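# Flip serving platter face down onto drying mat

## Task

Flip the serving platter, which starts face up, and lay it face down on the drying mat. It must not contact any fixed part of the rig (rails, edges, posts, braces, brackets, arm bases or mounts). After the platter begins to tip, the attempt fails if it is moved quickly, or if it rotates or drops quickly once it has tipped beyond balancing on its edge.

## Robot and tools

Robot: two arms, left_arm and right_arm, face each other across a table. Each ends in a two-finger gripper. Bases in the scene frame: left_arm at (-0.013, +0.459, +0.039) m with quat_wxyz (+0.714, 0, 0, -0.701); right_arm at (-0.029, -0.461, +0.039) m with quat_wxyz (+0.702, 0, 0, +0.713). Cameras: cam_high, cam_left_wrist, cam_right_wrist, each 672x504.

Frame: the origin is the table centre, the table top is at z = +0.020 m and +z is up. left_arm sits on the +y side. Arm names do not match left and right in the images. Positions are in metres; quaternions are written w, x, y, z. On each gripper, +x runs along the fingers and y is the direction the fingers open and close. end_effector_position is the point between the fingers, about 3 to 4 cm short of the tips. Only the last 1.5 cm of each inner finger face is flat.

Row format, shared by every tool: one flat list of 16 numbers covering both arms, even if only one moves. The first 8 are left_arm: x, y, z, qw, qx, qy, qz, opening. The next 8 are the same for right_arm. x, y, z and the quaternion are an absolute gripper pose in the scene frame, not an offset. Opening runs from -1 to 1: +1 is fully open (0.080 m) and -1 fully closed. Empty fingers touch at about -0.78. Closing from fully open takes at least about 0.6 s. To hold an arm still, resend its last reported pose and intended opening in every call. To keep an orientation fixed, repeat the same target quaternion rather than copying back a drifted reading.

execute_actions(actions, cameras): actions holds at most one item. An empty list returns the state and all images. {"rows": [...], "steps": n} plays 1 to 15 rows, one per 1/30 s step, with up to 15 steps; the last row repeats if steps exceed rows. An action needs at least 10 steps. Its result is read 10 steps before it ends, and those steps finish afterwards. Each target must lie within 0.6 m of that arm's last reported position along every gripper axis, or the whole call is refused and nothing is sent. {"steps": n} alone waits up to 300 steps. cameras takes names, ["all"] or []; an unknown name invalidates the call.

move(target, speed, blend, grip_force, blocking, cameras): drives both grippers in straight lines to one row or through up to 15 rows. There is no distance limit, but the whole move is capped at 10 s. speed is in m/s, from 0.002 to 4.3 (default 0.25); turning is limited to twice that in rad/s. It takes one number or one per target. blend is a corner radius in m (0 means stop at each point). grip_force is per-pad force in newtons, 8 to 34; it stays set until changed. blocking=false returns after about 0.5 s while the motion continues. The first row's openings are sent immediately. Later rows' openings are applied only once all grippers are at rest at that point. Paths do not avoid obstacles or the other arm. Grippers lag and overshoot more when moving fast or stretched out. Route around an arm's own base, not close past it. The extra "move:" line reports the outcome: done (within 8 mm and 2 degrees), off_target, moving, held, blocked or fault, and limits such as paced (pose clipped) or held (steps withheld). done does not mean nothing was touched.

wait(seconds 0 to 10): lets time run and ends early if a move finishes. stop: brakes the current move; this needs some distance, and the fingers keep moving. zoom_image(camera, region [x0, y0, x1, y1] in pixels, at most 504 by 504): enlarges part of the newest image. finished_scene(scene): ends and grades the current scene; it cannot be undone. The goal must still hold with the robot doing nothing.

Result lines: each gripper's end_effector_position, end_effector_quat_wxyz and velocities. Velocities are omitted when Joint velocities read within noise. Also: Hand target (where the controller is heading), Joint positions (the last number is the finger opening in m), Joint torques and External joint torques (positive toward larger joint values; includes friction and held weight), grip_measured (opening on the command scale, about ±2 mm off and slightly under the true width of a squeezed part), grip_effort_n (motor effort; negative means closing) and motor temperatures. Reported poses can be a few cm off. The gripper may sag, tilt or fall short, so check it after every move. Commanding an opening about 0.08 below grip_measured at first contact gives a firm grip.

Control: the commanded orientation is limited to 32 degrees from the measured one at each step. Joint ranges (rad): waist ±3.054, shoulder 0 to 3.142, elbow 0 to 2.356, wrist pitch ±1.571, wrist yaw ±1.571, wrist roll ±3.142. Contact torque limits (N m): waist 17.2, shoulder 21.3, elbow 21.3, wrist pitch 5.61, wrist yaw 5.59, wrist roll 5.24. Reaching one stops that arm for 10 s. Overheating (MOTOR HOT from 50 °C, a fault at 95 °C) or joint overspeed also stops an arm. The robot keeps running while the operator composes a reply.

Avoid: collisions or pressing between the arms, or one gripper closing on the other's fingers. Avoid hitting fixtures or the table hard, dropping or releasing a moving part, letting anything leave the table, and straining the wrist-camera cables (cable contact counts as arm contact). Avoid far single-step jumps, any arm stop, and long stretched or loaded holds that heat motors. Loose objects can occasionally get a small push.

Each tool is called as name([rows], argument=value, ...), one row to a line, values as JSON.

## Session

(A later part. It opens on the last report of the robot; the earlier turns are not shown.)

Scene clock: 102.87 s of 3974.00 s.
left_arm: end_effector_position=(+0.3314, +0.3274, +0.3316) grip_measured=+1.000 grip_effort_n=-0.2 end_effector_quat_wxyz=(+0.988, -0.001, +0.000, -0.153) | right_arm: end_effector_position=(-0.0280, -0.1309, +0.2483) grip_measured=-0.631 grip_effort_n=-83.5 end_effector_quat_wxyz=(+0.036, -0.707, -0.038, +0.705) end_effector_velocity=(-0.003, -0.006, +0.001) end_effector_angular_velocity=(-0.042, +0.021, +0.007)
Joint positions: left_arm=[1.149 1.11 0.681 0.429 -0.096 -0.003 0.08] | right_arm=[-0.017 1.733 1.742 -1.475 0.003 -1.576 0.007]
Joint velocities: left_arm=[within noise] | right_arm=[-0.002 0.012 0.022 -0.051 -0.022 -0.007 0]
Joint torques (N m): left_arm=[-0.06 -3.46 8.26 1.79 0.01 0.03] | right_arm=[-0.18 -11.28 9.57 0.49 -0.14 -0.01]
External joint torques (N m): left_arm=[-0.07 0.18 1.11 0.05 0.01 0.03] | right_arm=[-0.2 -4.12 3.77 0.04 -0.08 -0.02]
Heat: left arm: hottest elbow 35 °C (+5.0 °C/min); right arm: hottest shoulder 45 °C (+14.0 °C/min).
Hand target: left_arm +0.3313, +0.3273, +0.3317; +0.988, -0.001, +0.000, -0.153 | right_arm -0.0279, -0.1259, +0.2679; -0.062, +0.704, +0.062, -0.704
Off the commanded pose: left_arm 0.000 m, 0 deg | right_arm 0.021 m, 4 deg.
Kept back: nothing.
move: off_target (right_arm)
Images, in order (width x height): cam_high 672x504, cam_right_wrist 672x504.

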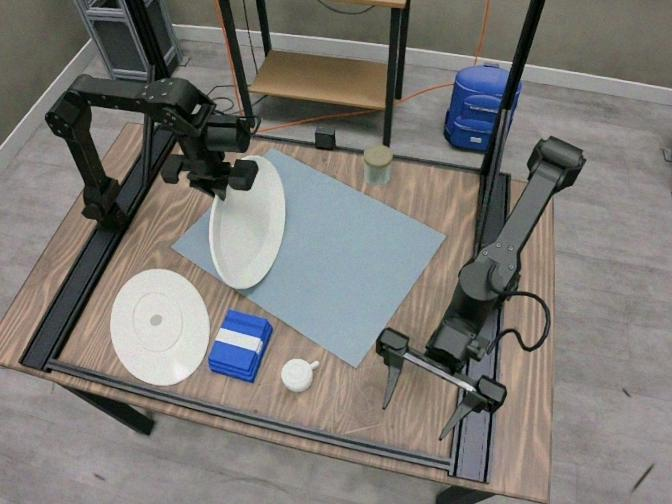

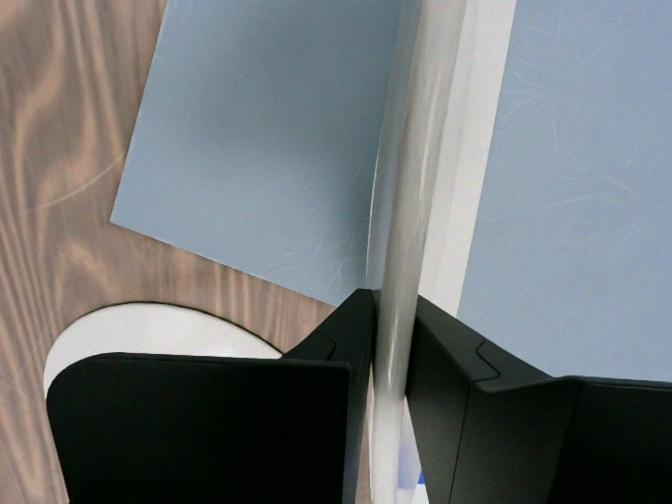

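move(target=[0.3314,0.3274,0.3316,0.988,-0.001,0,-0.153,1,-0.028,-0.11,0.285,0.037,-0.7061,-0.037,0.7061,-0.9], cameras=["cam_high","cam_right_wrist"], speed=0.04)

zoom_image(camera="cam_high", region=[165, 110, 365, 310])

Scene clock: 104.47 s of 3974.00 s.
left_arm: end_effector_position=(+0.3314, +0.3274, +0.3316) grip_measured=+1.000 grip_effort_n=-0.2 end_effector_quat_wxyz=(+0.988, -0.001, +0.000, -0.153) | right_arm: end_effector_position=(-0.0280, -0.1136, +0.2650) grip_measured=-0.631 grip_effort_n=-83.5 end_effector_quat_wxyz=(+0.032, -0.708, -0.035, +0.705)
Joint positions: left_arm=[1.149 1.11 0.681 0.429 -0.096 -0.003 0.08] | right_arm=[-0.017 1.835 1.937 -1.578 0.003 -1.576 0.007]
Joint torques (N m): left_arm=[-0.05 -3.48 8.24 1.78 0.01 0.03] | right_arm=[-0.36 -12.07 9.37 0.19 -0.15 0.1]
External joint torques (N m): left_arm=[-0.03 0.17 1.11 0.05 0 0.02] | right_arm=[-0.37 -4.44 3.78 -0.26 -0.09 0.09]
Heat: left arm: hottest elbow 35 °C (+5.0 °C/min); right arm: hottest shoulder 45 °C (+14.1 °C/min).
Hand target: left_arm +0.3313, +0.3273, +0.3317; +0.988, -0.001, +0.000, -0.153 | right_arm -0.0279, -0.1109, +0.2844; -0.057, +0.705, +0.057, -0.705
Off the commanded pose: left_arm 0.000 m, 0 deg | right_arm 0.020 m, 1 deg.
joint sent to its limit (right arm) — joint 4 (wrist pitch), lower limit.
Kept back: nothing.
move: off_target (right_arm)
Images, in order (width x height): cam_high 672x504, cam_right_wrist 672x504.

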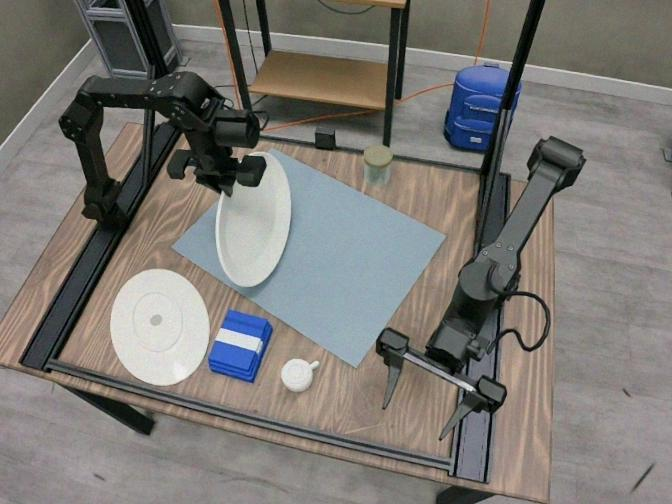

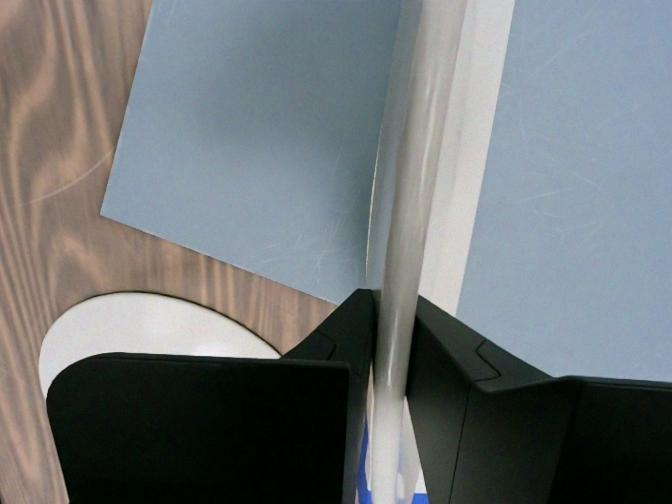

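Scaled by 2.520 from the camera's 672x504 image, which has a finer 960x720 frame.

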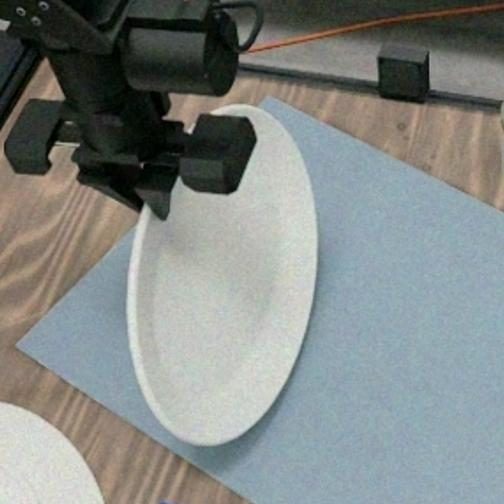

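move(target=[0.3314,0.3274,0.3316,0.988,-0.001,0,-0.153,1,-0.028,-0.12,0.305,0.0616,-0.7044,-0.0616,0.7044,-0.9], cameras=["cam_high","cam_right_wrist"], speed=0.04)

zoom_image(camera="cam_high", region=[165, 110, 365, 310])

Scene clock: 106.33 s of 3974.00 s.
left_arm: end_effector_position=(+0.3314, +0.3274, +0.3316) grip_measured=+1.000 grip_effort_n=-0.2 end_effector_quat_wxyz=(+0.988, -0.001, +0.000, -0.153) | right_arm: end_effector_position=(-0.0280, -0.1180, +0.2762) grip_measured=-0.631 grip_effort_n=-83.5 end_effector_quat_wxyz=(+0.044, -0.707, -0.047, +0.704)
Joint positions: left_arm=[1.149 1.11 0.681 0.429 -0.096 -0.003 0.08] | right_arm=[-0.017 1.8 1.937 -1.578 0.003 -1.576 0.007]
Joint torques (N m): left_arm=[-0.04 -3.48 8.25 1.78 0.01 0.03] | right_arm=[-0.36 -15.68 9.12 0.2 -0.14 0.04]
External joint torques (N m): left_arm=[-0.04 0.16 1.16 0.06 0.01 0.03] | right_arm=[-0.38 -8.36 3.56 -0.3 -0.08 0.03]
Heat: left arm: hottest elbow 35 °C (+5.1 °C/min); right arm: hottest shoulder 45 °C (+14.2 °C/min).
Hand target: left_arm +0.3313, +0.3273, +0.3317; +0.988, -0.001, +0.000, -0.153 | right_arm -0.0280, -0.1212, +0.3037; -0.078, +0.703, +0.078, -0.703
Off the commanded pose: left_arm 0.000 m, 0 deg | right_arm 0.029 m, 3 deg.
joint sent to its limit (right arm) — joint 4 (wrist pitch), lower limit.
Kept back: nothing.
move: off_target (right_arm)
Images, in order (width x height): cam_high 672x504, cam_right_wrist 672x504.

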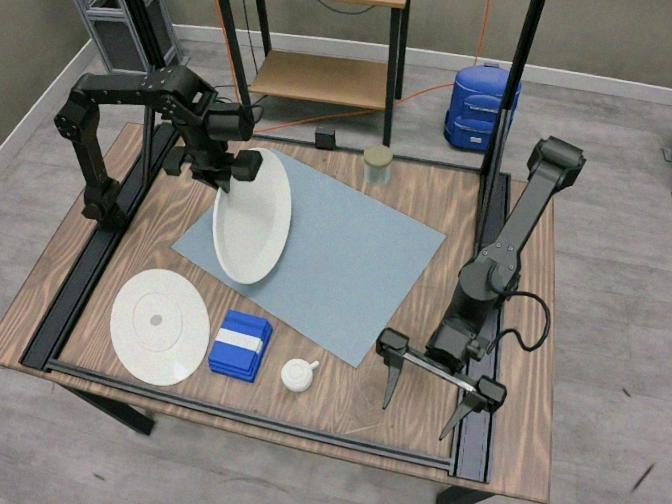

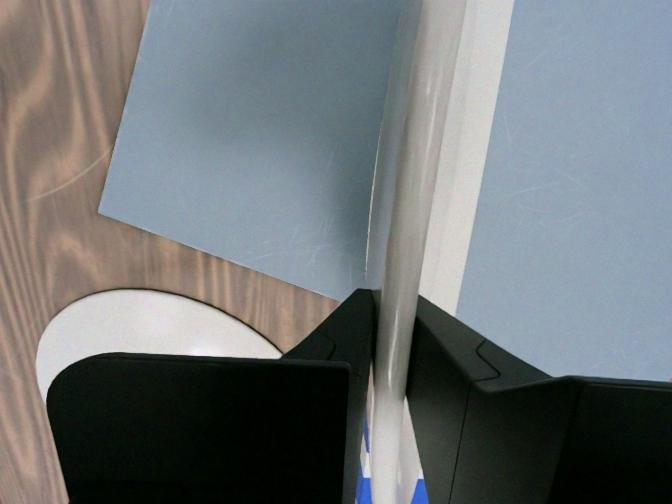

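Scaled by 2.520 from the camera's 672x504 image, which has a finer 960x720 frame.

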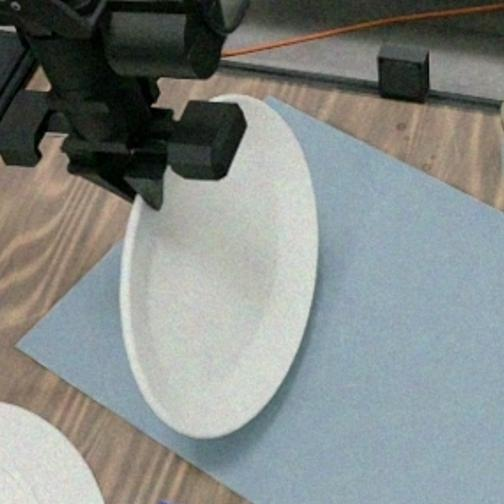

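move(target=[0.3314,0.3274,0.3316,0.988,-0.001,0,-0.153,1,-0.028,-0.12,0.34,0.0739,-0.7032,-0.0739,0.7032,-0.9], cameras=["cam_high","cam_right_wrist"], speed=0.04)

zoom_image(camera="cam_high", region=[165, 110, 365, 310])

Scene clock: 107.90 s of 3974.00 s.
left_arm: end_effector_position=(+0.3314, +0.3274, +0.3316) grip_measured=+1.000 grip_effort_n=-0.2 end_effector_quat_wxyz=(+0.988, -0.001, +0.000, -0.153) | right_arm: end_effector_position=(-0.0280, -0.1155, +0.3068) grip_measured=-0.631 grip_effort_n=-83.5 end_effector_quat_wxyz=(+0.082, -0.704, -0.084, +0.701)
Joint positions: left_arm=[1.149 1.11 0.681 0.429 -0.096 -0.003 0.08] | right_arm=[-0.017 1.765 2.009 -1.578 0.003 -1.576 0.007]
Joint torques (N m): left_arm=[-0.06 -3.48 8.25 1.78 0.01 0.03] | right_arm=[-0.23 -15.65 10 0.38 -0.18 0.1]
External joint torques (N m): left_arm=[-0.06 0.18 1.14 0.05 0.01 0.03] | right_arm=[-0.25 -8.63 4.5 -0.29 -0.12 0.09]
Heat: left arm: hottest elbow 36 °C (+6.0 °C/min); right arm: hottest shoulder 46 °C (+15.0 °C/min).
Hand target: left_arm +0.3313, +0.3273, +0.3317; +0.988, -0.001, +0.000, -0.153 | right_arm -0.0280, -0.1215, +0.3384; -0.119, +0.697, +0.120, -0.697
Off the commanded pose: left_arm 0.000 m, 0 deg | right_arm 0.033 m, 2 deg.
joint sent to its limit (right arm) — joint 4 (wrist pitch), lower limit.
Kept back: nothing.
move: off_target (right_arm)
Images, in order (width x height): cam_high 672x504, cam_right_wrist 672x504.

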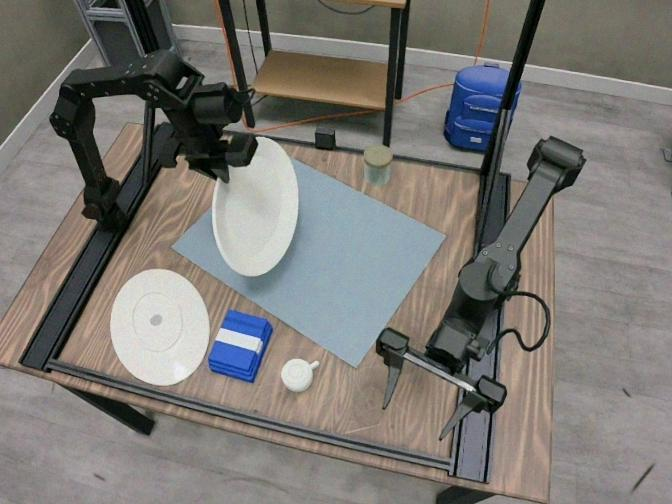

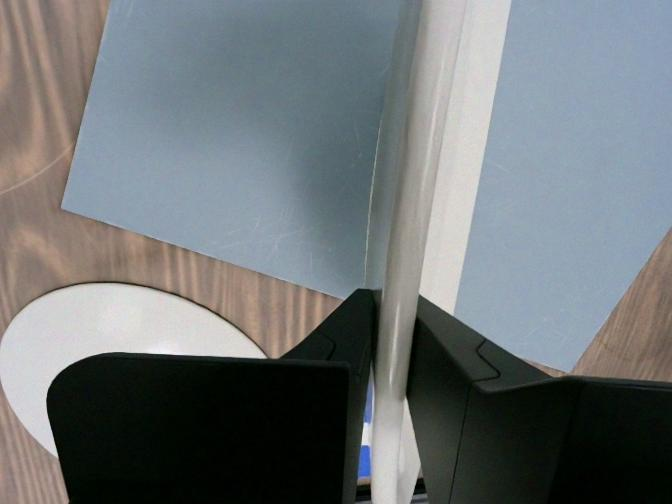

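Scaled by 2.520 from the camera's 672x504 image, which has a finer 960x720 frame.

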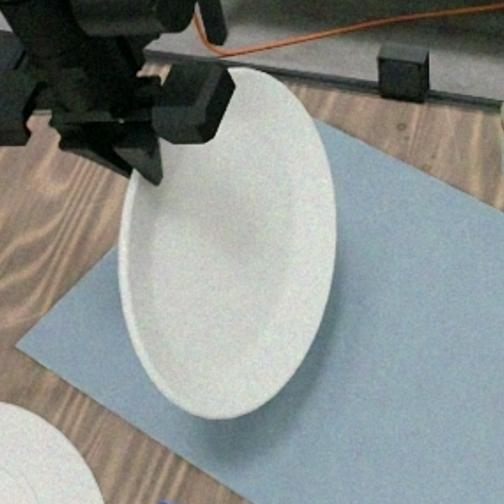

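move(target=[0.3314,0.3274,0.3316,0.988,-0.001,0,-0.153,1,-0.028,-0.12,0.358,0.11,-0.6985,-0.11,0.6985,-0.9], cameras=["cam_right_wrist"], speed=0.04)

Scene clock: 110.37 s of 3974.00 s.
left_arm: end_effector_position=(+0.3314, +0.3274, +0.3316) grip_measured=+1.000 grip_effort_n=-0.2 end_effector_quat_wxyz=(+0.988, -0.001, +0.000, -0.153) | right_arm: end_effector_position=(-0.0280, -0.1138, +0.3243) grip_measured=-0.631 grip_effort_n=-83.5 end_effector_quat_wxyz=(+0.103, -0.701, -0.106, +0.698)
Joint positions: left_arm=[1.149 1.11 0.681 0.429 -0.096 -0.003 0.08] | right_arm=[-0.017 1.751 2.056 -1.578 0.003 -1.576 0.007]
Joint torques (N m): left_arm=[-0.05 -3.48 8.26 1.78 0.01 0.03] | right_arm=[-0.22 -15.18 9.9 0.47 -0.1 0.12]
External joint torques (N m): left_arm=[-0.04 0.09 1.22 0.08 0.01 0.03] | right_arm=[-0.26 -8.27 4.42 -0.32 -0.04 0.1]
Heat: left arm: hottest elbow 36 °C (+5.1 °C/min); right arm: hottest shoulder 46 °C (+15.2 °C/min).
Hand target: left_arm +0.3313, +0.3273, +0.3317; +0.988, -0.001, +0.000, -0.153 | right_arm -0.0280, -0.1215, +0.3564; -0.141, +0.693, +0.141, -0.693
Off the commanded pose: left_arm 0.000 m, 0 deg | right_arm 0.034 m, 1 deg.
joint sent to its limit (right arm) — joint 4 (wrist pitch), lower limit.
Kept back: nothing.
move: off_target (right_arm)
Images, in order (width x height): cam_right_wrist 672x504.

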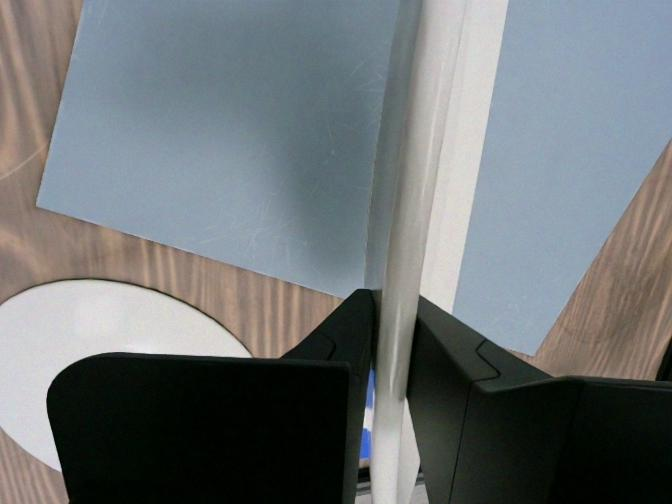

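move(target=[0.3314,0.3274,0.3316,0.988,-0.001,0,-0.153,1,-0.028,-0.12,0.358,0.572,-0.4156,0.4156,0.572,-0.9], cameras=["cam_high","cam_right_wrist"], speed=0.09)

zoom_image(camera="cam_high", region=[145, 90, 365, 310])

Scene clock: 119.83 s of 3974.00 s.
left_arm: end_effector_position=(+0.3314, +0.3274, +0.3316) grip_measured=+1.000 grip_effort_n=-0.2 end_effector_quat_wxyz=(+0.988, -0.001, +0.000, -0.153) | right_arm: end_effector_position=(-0.0293, -0.1142, +0.3253) grip_measured=-0.631 grip_effort_n=-83.5 end_effector_quat_wxyz=(+0.567, -0.421, +0.419, +0.571)
Joint positions: left_arm=[1.149 1.11 0.681 0.429 -0.096 -0.003 0.08] | right_arm=[-0.016 1.749 2.056 -1.578 -0.002 -0.006 0.007]
Joint torques (N m): left_arm=[-0.04 -3.48 8.27 1.78 0.01 0.03] | right_arm=[-0.34 -14.89 10.1 0.54 0.04 0.07]
External joint torques (N m): left_arm=[-0.06 0.19 1.14 0.05 0.01 0.03] | right_arm=[-0.35 -8.01 4.61 -0.31 0.05 0.07]
Heat: left arm: hottest elbow 36 °C (+5.0 °C/min); right arm: hottest shoulder 46 °C (+11.0 °C/min).
Hand target: left_arm +0.3313, +0.3273, +0.3317; +0.988, -0.001, +0.000, -0.153 | right_arm -0.0280, -0.1215, +0.3564; +0.590, -0.390, +0.390, +0.590
Off the commanded pose: left_arm 0.000 m, 0 deg | right_arm 0.033 m, 1 deg.
joint sent to its limit (right arm) — joint 4 (wrist pitch), lower limit.
Kept back: nothing.
move: off_target (right_arm)
Images, in order (width x height): cam_high 672x504, cam_right_wrist 672x504.

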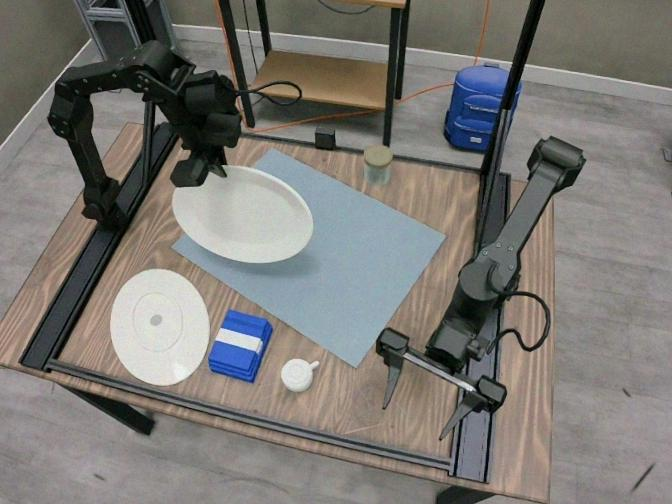

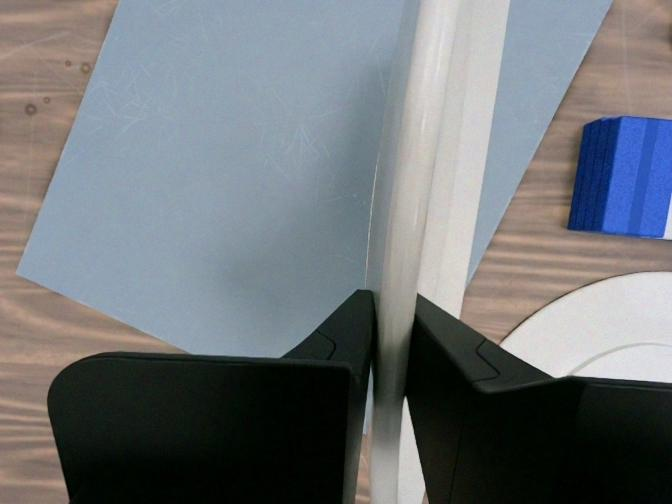

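Scaled by 2.291 from the camera's 672x504 image, which has a finer 960x720 frame.

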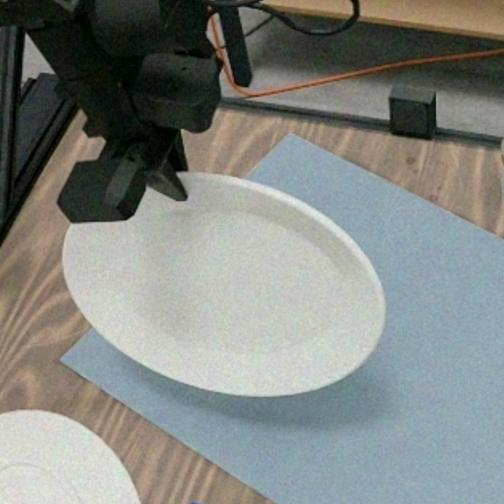

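move(target=[0.3314,0.3274,0.3316,0.988,-0.001,0,-0.153,1,-0.028,-0.12,0.358,0.6984,0.1106,0.6984,0.1106,-0.9], cameras=["cam_high","cam_right_wrist"], speed=0.085)

zoom_image(camera="cam_high", region=[145, 90, 365, 310])

Scene clock: 129.97 s of 3974.00 s.
left_arm: end_effector_position=(+0.3314, +0.3274, +0.3316) grip_measured=+1.000 grip_effort_n=-0.7 end_effector_quat_wxyz=(+0.988, -0.001, +0.000, -0.153) | right_arm: end_effector_position=(-0.0287, -0.1141, +0.3272) grip_measured=-0.631 grip_effort_n=-83.5 end_effector_quat_wxyz=(+0.700, +0.105, +0.698, +0.111)
Joint positions: left_arm=[1.149 1.11 0.681 0.429 -0.096 -0.003 0.08] | right_arm=[-0.016 1.747 2.061 -1.578 0.002 1.562 0.007]
Joint torques (N m): left_arm=[-0.06 -3.47 8.27 1.78 0.01 0.03] | right_arm=[-0.24 -14.6 9.69 0.51 0 0.1]
External joint torques (N m): left_arm=[-0.03 0.22 1.12 0.04 0.01 0.02] | right_arm=[-0.27 -7.77 4.24 -0.3 -0.04 0.12]
Heat: left arm: hottest elbow 36 °C (+4.0 °C/min); right arm: hottest shoulder 49 °C (+9.0 °C/min).
Hand target: left_arm +0.3313, +0.3273, +0.3317; +0.988, -0.001, +0.000, -0.153 | right_arm -0.0281, -0.1213, +0.3565; +0.693, +0.141, +0.693, +0.141
Off the commanded pose: left_arm 0.000 m, 0 deg | right_arm 0.031 m, 1 deg.
joint sent to its limit (right arm) — joint 4 (wrist pitch), lower limit.
Kept back: nothing.
move: off_target (right_arm)
Images, in order (width x height): cam_high 672x504, cam_right_wrist 672x504.

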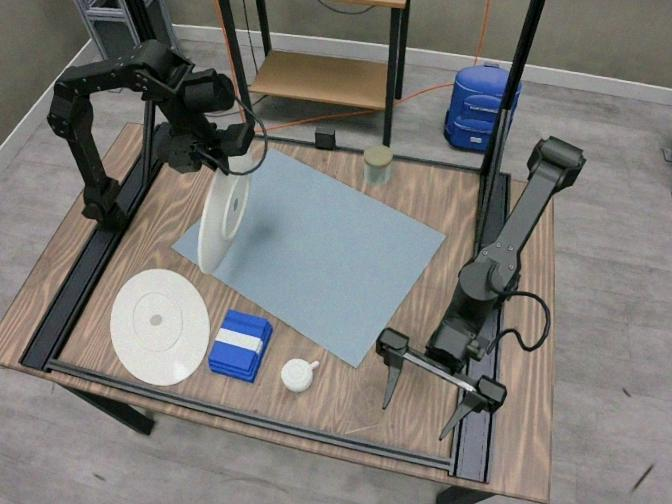

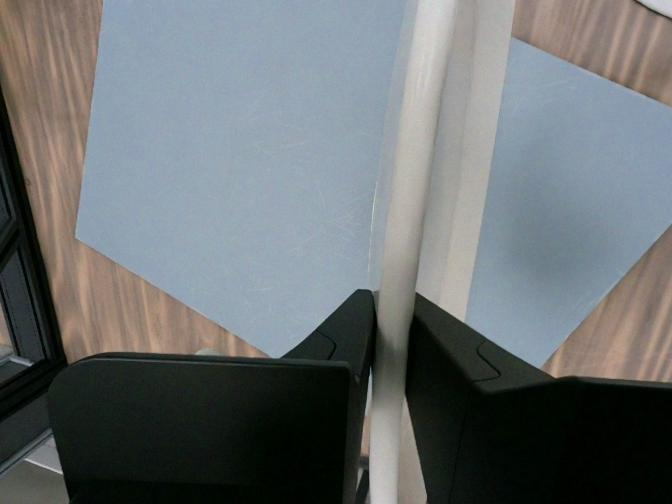

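Scaled by 2.291 from the camera's 672x504 image, which has a finer 960x720 frame.

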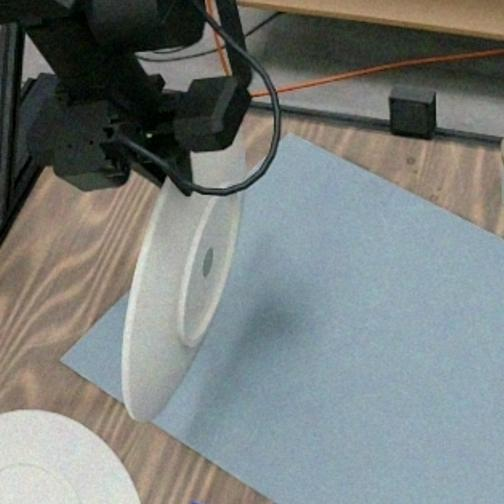

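move(target=[0.3314,0.3274,0.3316,0.988,-0.001,0,-0.153,1,-0.028,0.0,0.335,0.6533,0.2706,0.6533,0.2706,-0.9], cameras=["cam_high","cam_right_wrist"], speed=0.06)

zoom_image(camera="cam_high", region=[165, 90, 385, 310])

Scene clock: 135.00 s of 3974.00 s.
left_arm: end_effector_position=(+0.3314, +0.3274, +0.3316) grip_measured=+1.000 grip_effort_n=-0.2 end_effector_quat_wxyz=(+0.988, -0.001, +0.000, -0.153) | right_arm: end_effector_position=(-0.0287, -0.0027, +0.3043) grip_measured=-0.631 grip_effort_n=-83.5 end_effector_quat_wxyz=(+0.667, +0.237, +0.664, +0.240)
Joint positions: left_arm=[1.149 1.11 0.681 0.429 -0.096 -0.003 0.08] | right_arm=[-0.016 1.792 1.844 -0.934 0.001 1.565 0.007]
Joint torques (N m): left_arm=[-0.05 -3.48 8.26 1.78 0.01 0.03] | right_arm=[-0.35 -14.81 8.3 3.32 -0.05 0.07]
External joint torques (N m): left_arm=[-0.06 0.17 1.18 0.06 0.01 0.02] | right_arm=[-0.35 -6.4 1.69 1.98 -0.09 0.1]
Heat: left arm: hottest elbow 37 °C (+4.0 °C/min); right arm: hottest shoulder 50 °C (+8.0 °C/min). Fold the right arm in close to its base, or ease its load, before you think long.
Hand target: left_arm +0.3313, +0.3273, +0.3317; +0.988, -0.001, +0.000, -0.153 | right_arm -0.0280, -0.0015, +0.3350; +0.653, +0.271, +0.653, +0.271
Off the commanded pose: left_arm 0.000 m, 0 deg | right_arm 0.031 m, 6 deg.
MOTOR HOT: joint 2 (shoulder) of the right arm reports 50 °C; the controller stops that arm at 95 °C. To cool a motor, set the load down, stop pushing, or move to a pose that needs little force.
Kept back: nothing.
move: off_target (right_arm)
Images, in order (width x height): cam_high 672x504, cam_right_wrist 672x504.

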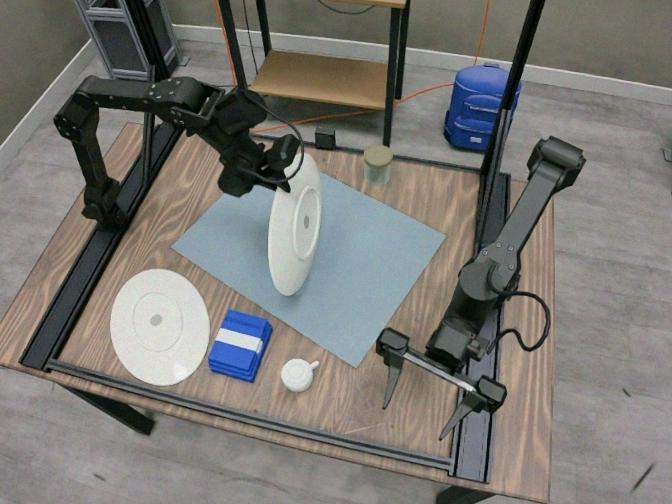

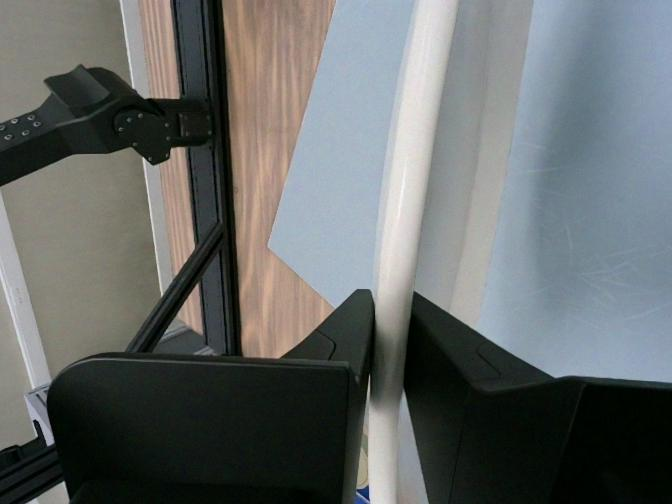

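Scaled by 2.291 from the camera's 672x504 image, which has a finer 960x720 frame.

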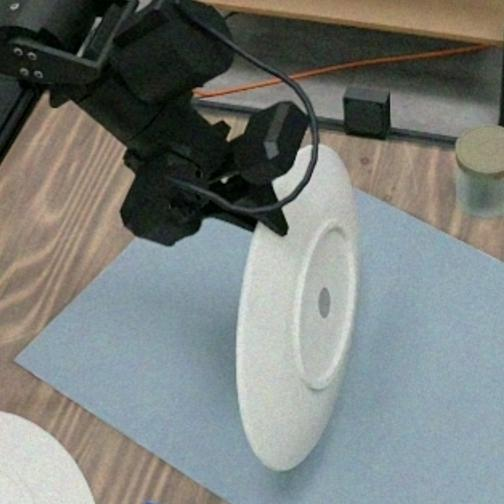

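move(target=[0.3314,0.3274,0.3316,0.988,-0.001,0,-0.153,1,-0.028,-0.01,0.268,0.5792,0.4056,0.5792,0.4056,-0.9], cameras=["cam_high","cam_right_wrist"], speed=0.05)

zoom_image(camera="cam_high", region=[165, 90, 385, 310])

Scene clock: 140.40 s of 3974.00 s.
left_arm: end_effector_position=(+0.3314, +0.3274, +0.3316) grip_measured=+1.000 grip_effort_n=-0.2 end_effector_quat_wxyz=(+0.988, -0.001, +0.000, -0.153) | right_arm: end_effector_position=(-0.0298, -0.0161, +0.2192) grip_measured=-0.631 grip_effort_n=-83.5 end_effector_quat_wxyz=(+0.606, +0.361, +0.608, +0.364)
Joint positions: left_arm=[1.149 1.11 0.681 0.429 -0.096 -0.003 0.08] | right_arm=[-0.016 1.551 0.972 0.084 -0.005 1.568 0.007]
Joint torques (N m): left_arm=[-0.04 -3.48 8.29 1.71 0 0] | right_arm=[-0.22 -8.6 6.48 2.36 0.03 -0.03]
External joint torques (N m): left_arm=[-0.03 0.28 1.1 -0.05 -0.01 0] | right_arm=[-0.23 -1.94 -0.34 0.71 0.01 0.02]
Motor temperatures (°C): left_arm=[29 33 37 35 25 31] | right_arm=[28 53 41 39 31 27]
Heat: left arm: hottest elbow 37 °C (+3.0 °C/min); right arm: hottest shoulder 53 °C (+9.1 °C/min), its wrist pitch heating fast: 39 °C (+36.8 °C/min). Heating fast: the right arm's wrist pitch motor: a push or a pull is the cause, and it goes on while you think. Ease it with your next call, before anything else.
Hand target: left_arm +0.3314, +0.3274, +0.3316; +0.988, -0.001, +0.000, -0.153 | right_arm -0.0297, -0.0138, +0.2262; +0.602, +0.368, +0.603, +0.372
Off the commanded pose: left_arm 0.000 m, 0 deg | right_arm 0.049 m, 8 deg.
MOTOR HOT: still on. Joint 2 (shoulder) of the right arm reports 53 °C.
Kept back: nothing.
move: blocked (right_arm; both arms now hold where they are)
Images, in order (width x height): cam_high 672x504, cam_right_wrist 672x504.

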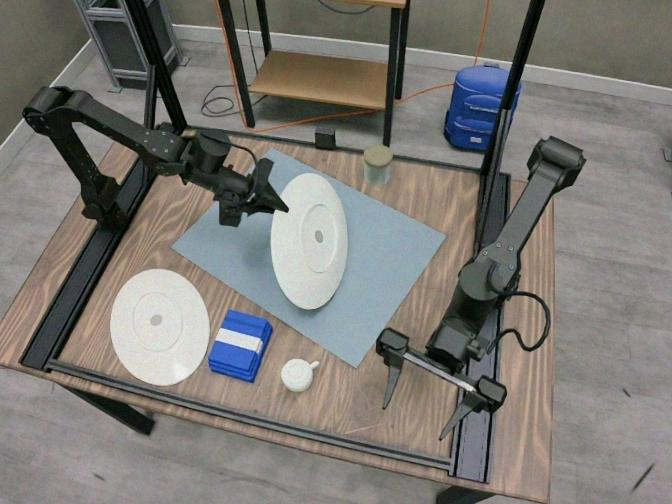

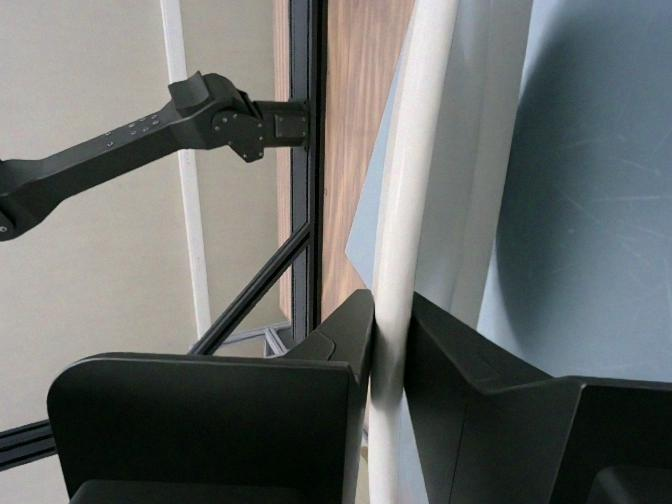

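Scaled by 2.291 from the camera's 672x504 image, which has a finer 960x720 frame.

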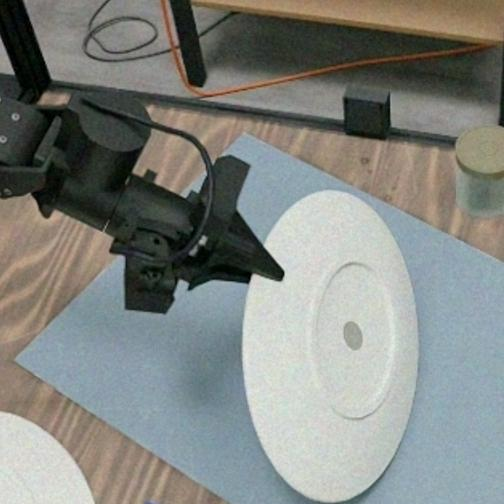

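move(target=[0.3314,0.3274,0.3316,0.988,-0.001,0,-0.153,1,-0.029,-0.045,0.18,0.5417,0.4545,0.5417,0.4545,-0.9], cameras=["cam_high","cam_right_wrist"], speed=0.05)

zoom_image(camera="cam_high", region=[165, 110, 385, 330])

Scene clock: 144.53 s of 3974.00 s.
left_arm: end_effector_position=(+0.3314, +0.3274, +0.3316) grip_measured=+1.000 grip_effort_n=-0.2 end_effector_quat_wxyz=(+0.988, -0.001, +0.000, -0.153) | right_arm: end_effector_position=(-0.0302, -0.0493, +0.1733) grip_measured=-0.622 grip_effort_n=-83.5 end_effector_quat_wxyz=(+0.547, +0.445, +0.549, +0.449)
Joint positions: left_arm=[1.149 1.11 0.681 0.429 -0.096 -0.003 0.08] | right_arm=[-0.015 1.612 0.524 0.885 -0.005 1.568 0.007]
Joint torques (N m): left_arm=[-0.05 -3.48 8.27 1.78 0.01 0.03] | right_arm=[-0.01 -6.02 5.9 2.8 0.22 0]
External joint torques (N m): left_arm=[-0.05 0.18 1.15 0.05 0.01 0.02] | right_arm=[-0.05 -0.17 0.37 1.03 0.22 0.06]
Heat: left arm: hottest elbow 37 °C (+3.0 °C/min); right arm: hottest shoulder 51 °C (+6.0 °C/min), its wrist pitch heating fast: 41 °C (+46.8 °C/min). Heating fast: the right arm's wrist pitch motor: a push or a pull is the cause, and it goes on while you think. Ease it with your next call, before anything else.
Hand target: left_arm +0.3313, +0.3273, +0.3317; +0.988, -0.001, +0.000, -0.153 | right_arm -0.0291, -0.0452, +0.1799; +0.542, +0.454, +0.542, +0.454
Off the commanded pose: left_arm 0.000 m, 0 deg | right_arm 0.008 m, 2 deg.
MOTOR HOT: still on. Joint 2 (shoulder) of the right arm reports 51 °C.
Kept back: nothing.
move: done
Images, in order (width x height): cam_high 672x504, cam_right_wrist 672x504.

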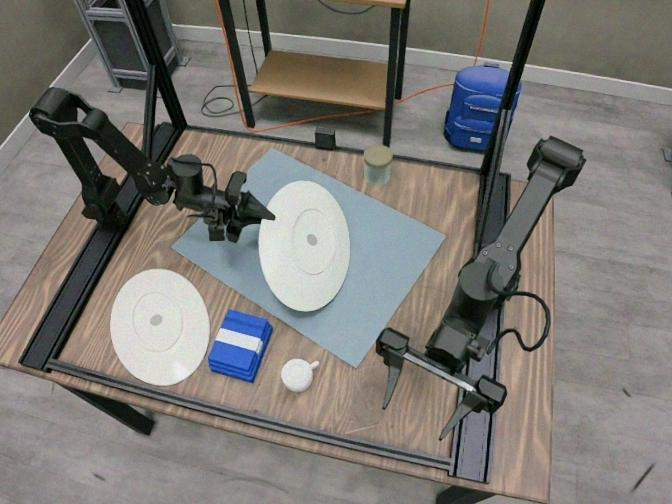

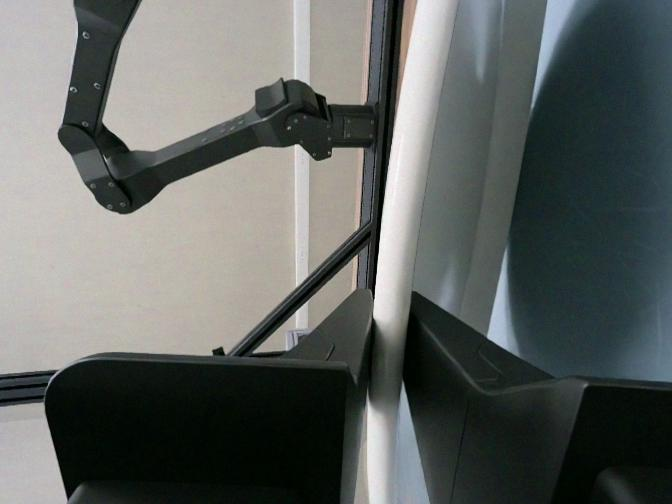

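Scaled by 2.291 from the camera's 672x504 image, which has a finer 960x720 frame.

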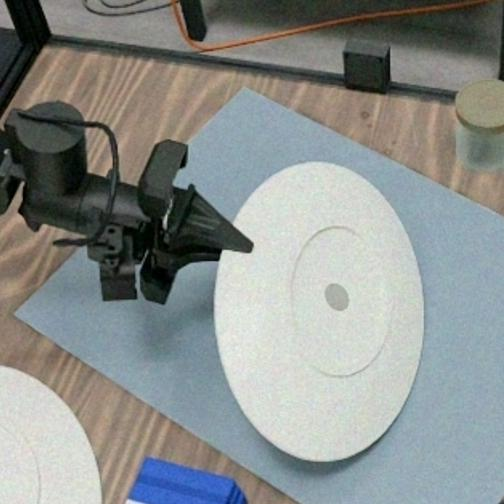

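move(target=[0.3314,0.3274,0.3316,0.988,-0.001,0,-0.153,1,-0.029,-0.072,0.136,0.5,0.5,0.5,0.5,-0.9], cameras=["cam_high","cam_right_wrist"], speed=0.04)

zoom_image(camera="cam_high", region=[165, 110, 385, 330])

Scene clock: 147.80 s of 3974.00 s.
left_arm: end_effector_position=(+0.3314, +0.3274, +0.3316) grip_measured=+1.000 grip_effort_n=-0.2 end_effector_quat_wxyz=(+0.988, -0.001, +0.000, -0.153) | right_arm: end_effector_position=(-0.0302, -0.0742, +0.1312) grip_measured=-0.623 grip_effort_n=-83.5 end_effector_quat_wxyz=(+0.511, +0.485, +0.513, +0.489)
Joint positions: left_arm=[1.149 1.11 0.681 0.429 -0.096 -0.003 0.08] | right_arm=[-0.015 1.94 0.342 1.548 -0.005 1.568 0.007]
Joint torques (N m): left_arm=[-0.06 -3.47 8.26 1.79 0.01 0.03] | right_arm=[-0.12 -6.87 2.99 2.36 0.16 0.04]
External joint torques (N m): left_arm=[-0.02 0.17 1.17 0.07 0 0.03] | right_arm=[-0.13 -1.06 0.01 0.62 0.16 0.09]
Heat: left arm: hottest elbow 37 °C (+3.0 °C/min); right arm: hottest shoulder 49 °C (+5.0 °C/min), its wrist pitch heating fast: 41 °C (+35.6 °C/min). Heating fast: the right arm's wrist pitch motor: a push or a pull is the cause, and it goes on while you think. Ease it with your next call, before anything else.
Hand target: left_arm +0.3313, +0.3273, +0.3317; +0.988, -0.001, +0.000, -0.153 | right_arm -0.0291, -0.0720, +0.1362; +0.507, +0.493, +0.507, +0.493
Off the commanded pose: left_arm 0.000 m, 0 deg | right_arm 0.005 m, 3 deg.
MOTOR HOT: still on. Joint 2 (shoulder) of the right arm reports 49 °C.
joint sent to its limit (right arm) — joint 4 (wrist pitch), upper limit.
Kept back: nothing.
move: off_target (right_arm)
Images, in order (width x height): cam_high 672x504, cam_right_wrist 672x504.

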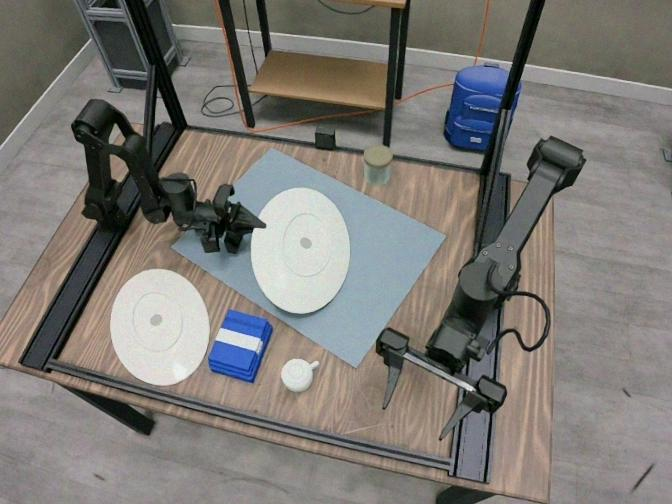

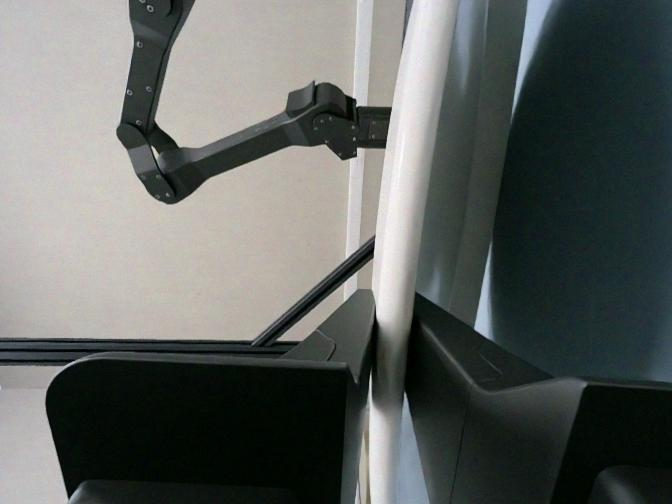

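Scaled by 2.291 from the camera's 672x504 image, which has a finer 960x720 frame.

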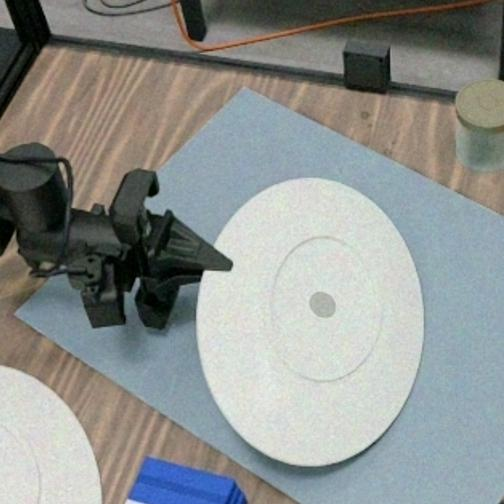

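move(target=[0.3314,0.3274,0.3316,0.988,-0.001,0,-0.153,1,-0.03,-0.074,0.134,0.511,0.487,0.511,0.487,-0.53], cameras=["cam_high","cam_right_wrist"], speed=0.04)

zoom_image(camera="cam_high", region=[165, 110, 385, 330])

Scene clock: 152.27 s of 3974.00 s.
left_arm: end_effector_position=(+0.3314, +0.3274, +0.3316) grip_measured=+1.000 grip_effort_n=-0.2 end_effector_quat_wxyz=(+0.988, -0.001, +0.000, -0.153) | right_arm: end_effector_position=(-0.0296, -0.0771, +0.1221) grip_measured=-0.533 grip_effort_n=10.9 end_effector_quat_wxyz=(+0.522, +0.476, +0.522, +0.478)
Joint positions: left_arm=[1.149 1.11 0.681 0.429 -0.096 -0.003 0.08] | right_arm=[-0.015 1.942 0.333 1.52 -0.002 1.568 0.011]
Joint torques (N m): left_arm=[-0.04 -3.47 8.25 1.78 0.01 0.03] | right_arm=[0.32 -8.97 3.01 2.49 0.2 0.05]
External joint torques (N m): left_arm=[-0.05 0.1 1.2 0.08 0.01 0.02] | right_arm=[0.31 -3.27 0.09 0.77 0.2 0.1]
Motor temperatures (°C): left_arm=[29 33 37 35 25 31] | right_arm=[28 48 39 42 31 27]
Heat: left arm: hottest elbow 37 °C (+2.0 °C/min); right arm: hottest shoulder 48 °C (+4.0 °C/min). Fold the right arm in close to its base, or ease its load, before you think long.
Hand target: left_arm +0.3313, +0.3273, +0.3317; +0.988, -0.001, +0.000, -0.153 | right_arm -0.0300, -0.0742, +0.1340; +0.512, +0.488, +0.512, +0.488
Off the commanded pose: left_arm 0.000 m, 0 deg | right_arm 0.012 m, 2 deg.
MOTOR HOT: still on. Joint 2 (shoulder) of the right arm reports 48 °C.
Kept back: nothing.
move: off_target (right_arm)
Images, in order (width x height): cam_high 672x504, cam_right_wrist 672x504.

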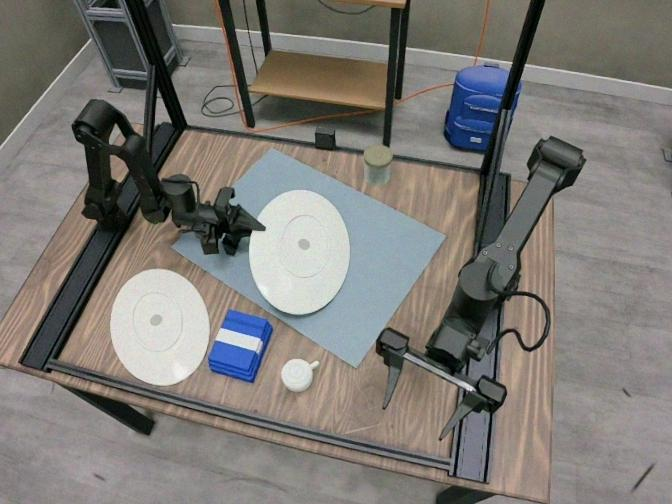

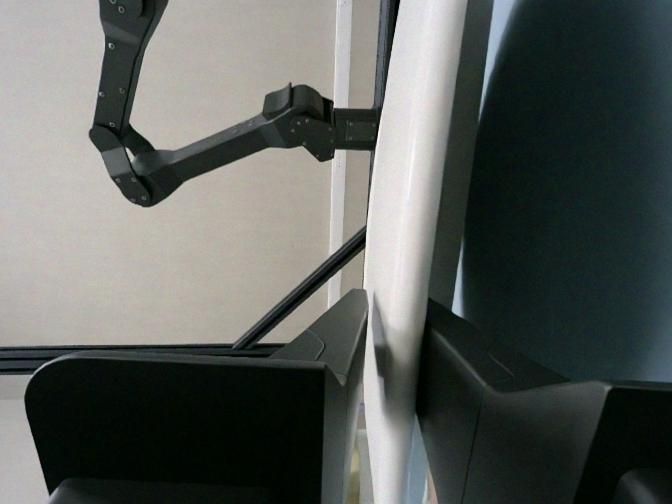

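Scaled by 2.291 from the camera's 672x504 image, which has a finer 960x720 frame.

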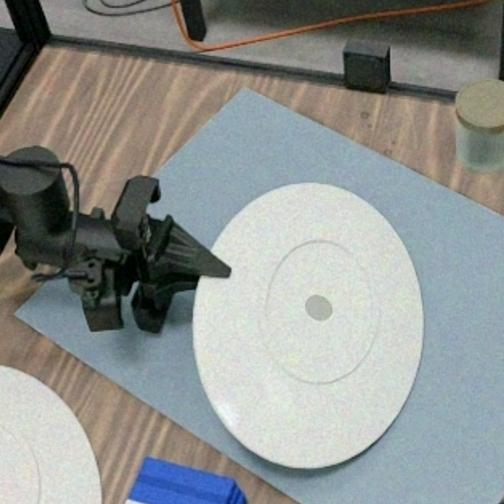

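move(target=[0.3314,0.3274,0.3316,0.988,-0.001,0,-0.153,1,-0.03,-0.08,0.112,0.5417,0.4545,0.5417,0.4545,-0.45], cameras=["cam_high","cam_right_wrist"], speed=0.03)

zoom_image(camera="cam_high", region=[165, 110, 385, 330])

Scene clock: 155.07 s of 3974.00 s.
left_arm: end_effector_position=(+0.3314, +0.3274, +0.3316) grip_measured=+1.000 grip_effort_n=-0.2 end_effector_quat_wxyz=(+0.988, -0.001, +0.000, -0.153) | right_arm: end_effector_position=(-0.0297, -0.0808, +0.1084) grip_measured=-0.452 grip_effort_n=10.0 end_effector_quat_wxyz=(+0.544, +0.451, +0.544, +0.453)
Joint positions: left_arm=[1.149 1.11 0.681 0.429 -0.096 -0.003 0.08] | right_arm=[-0.015 1.894 0.329 1.381 -0.002 1.568 0.015]
Joint torques (N m): left_arm=[-0.05 -3.48 8.25 1.78 0.01 0.03] | right_arm=[0.1 -8.01 2.62 1.35 0.19 0.02]
External joint torques (N m): left_arm=[-0.05 0.19 1.14 0.05 0.02 0.03] | right_arm=[0.07 -2.38 -0.54 -0.39 0.19 0.07]
Heat: left arm: hottest elbow 37 °C (+2.0 °C/min); right arm: hottest shoulder 47 °C (+1.0 °C/min).
Hand target: left_arm +0.3313, +0.3273, +0.3317; +0.988, -0.001, +0.000, -0.153 | right_arm -0.0300, -0.0800, +0.1120; +0.542, +0.455, +0.542, +0.455
Off the commanded pose: left_arm 0.000 m, 0 deg | right_arm 0.004 m, 1 deg.
MOTOR HOT: cleared for the motors of the right arm.
Kept back: nothing.
move: done
Images, in order (width x height): cam_high 672x504, cam_right_wrist 672x504.

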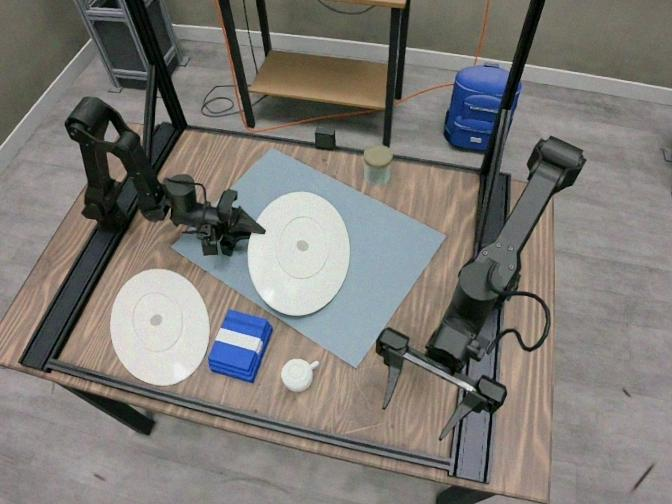

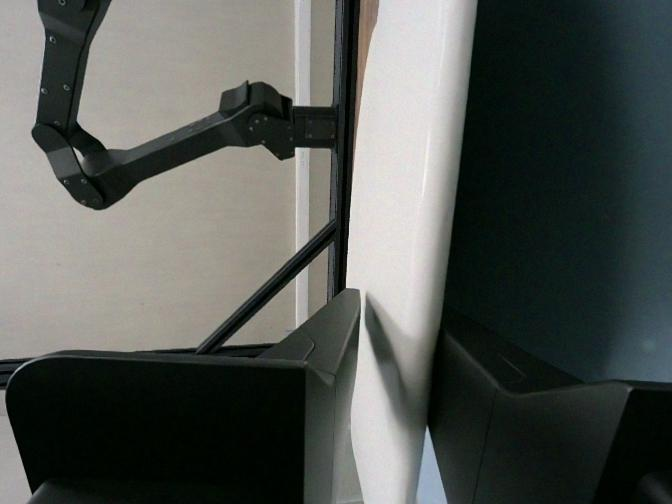

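Scaled by 2.291 from the camera's 672x504 image, which has a finer 960x720 frame.

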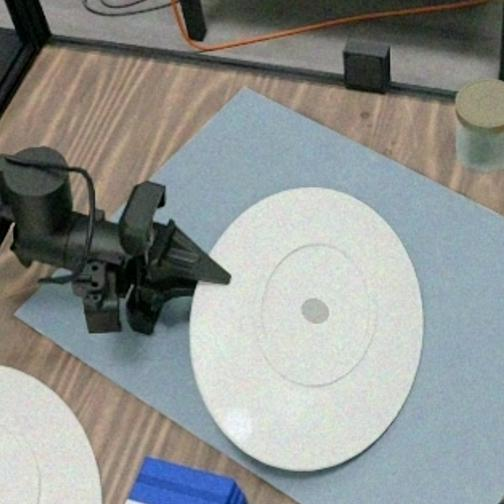

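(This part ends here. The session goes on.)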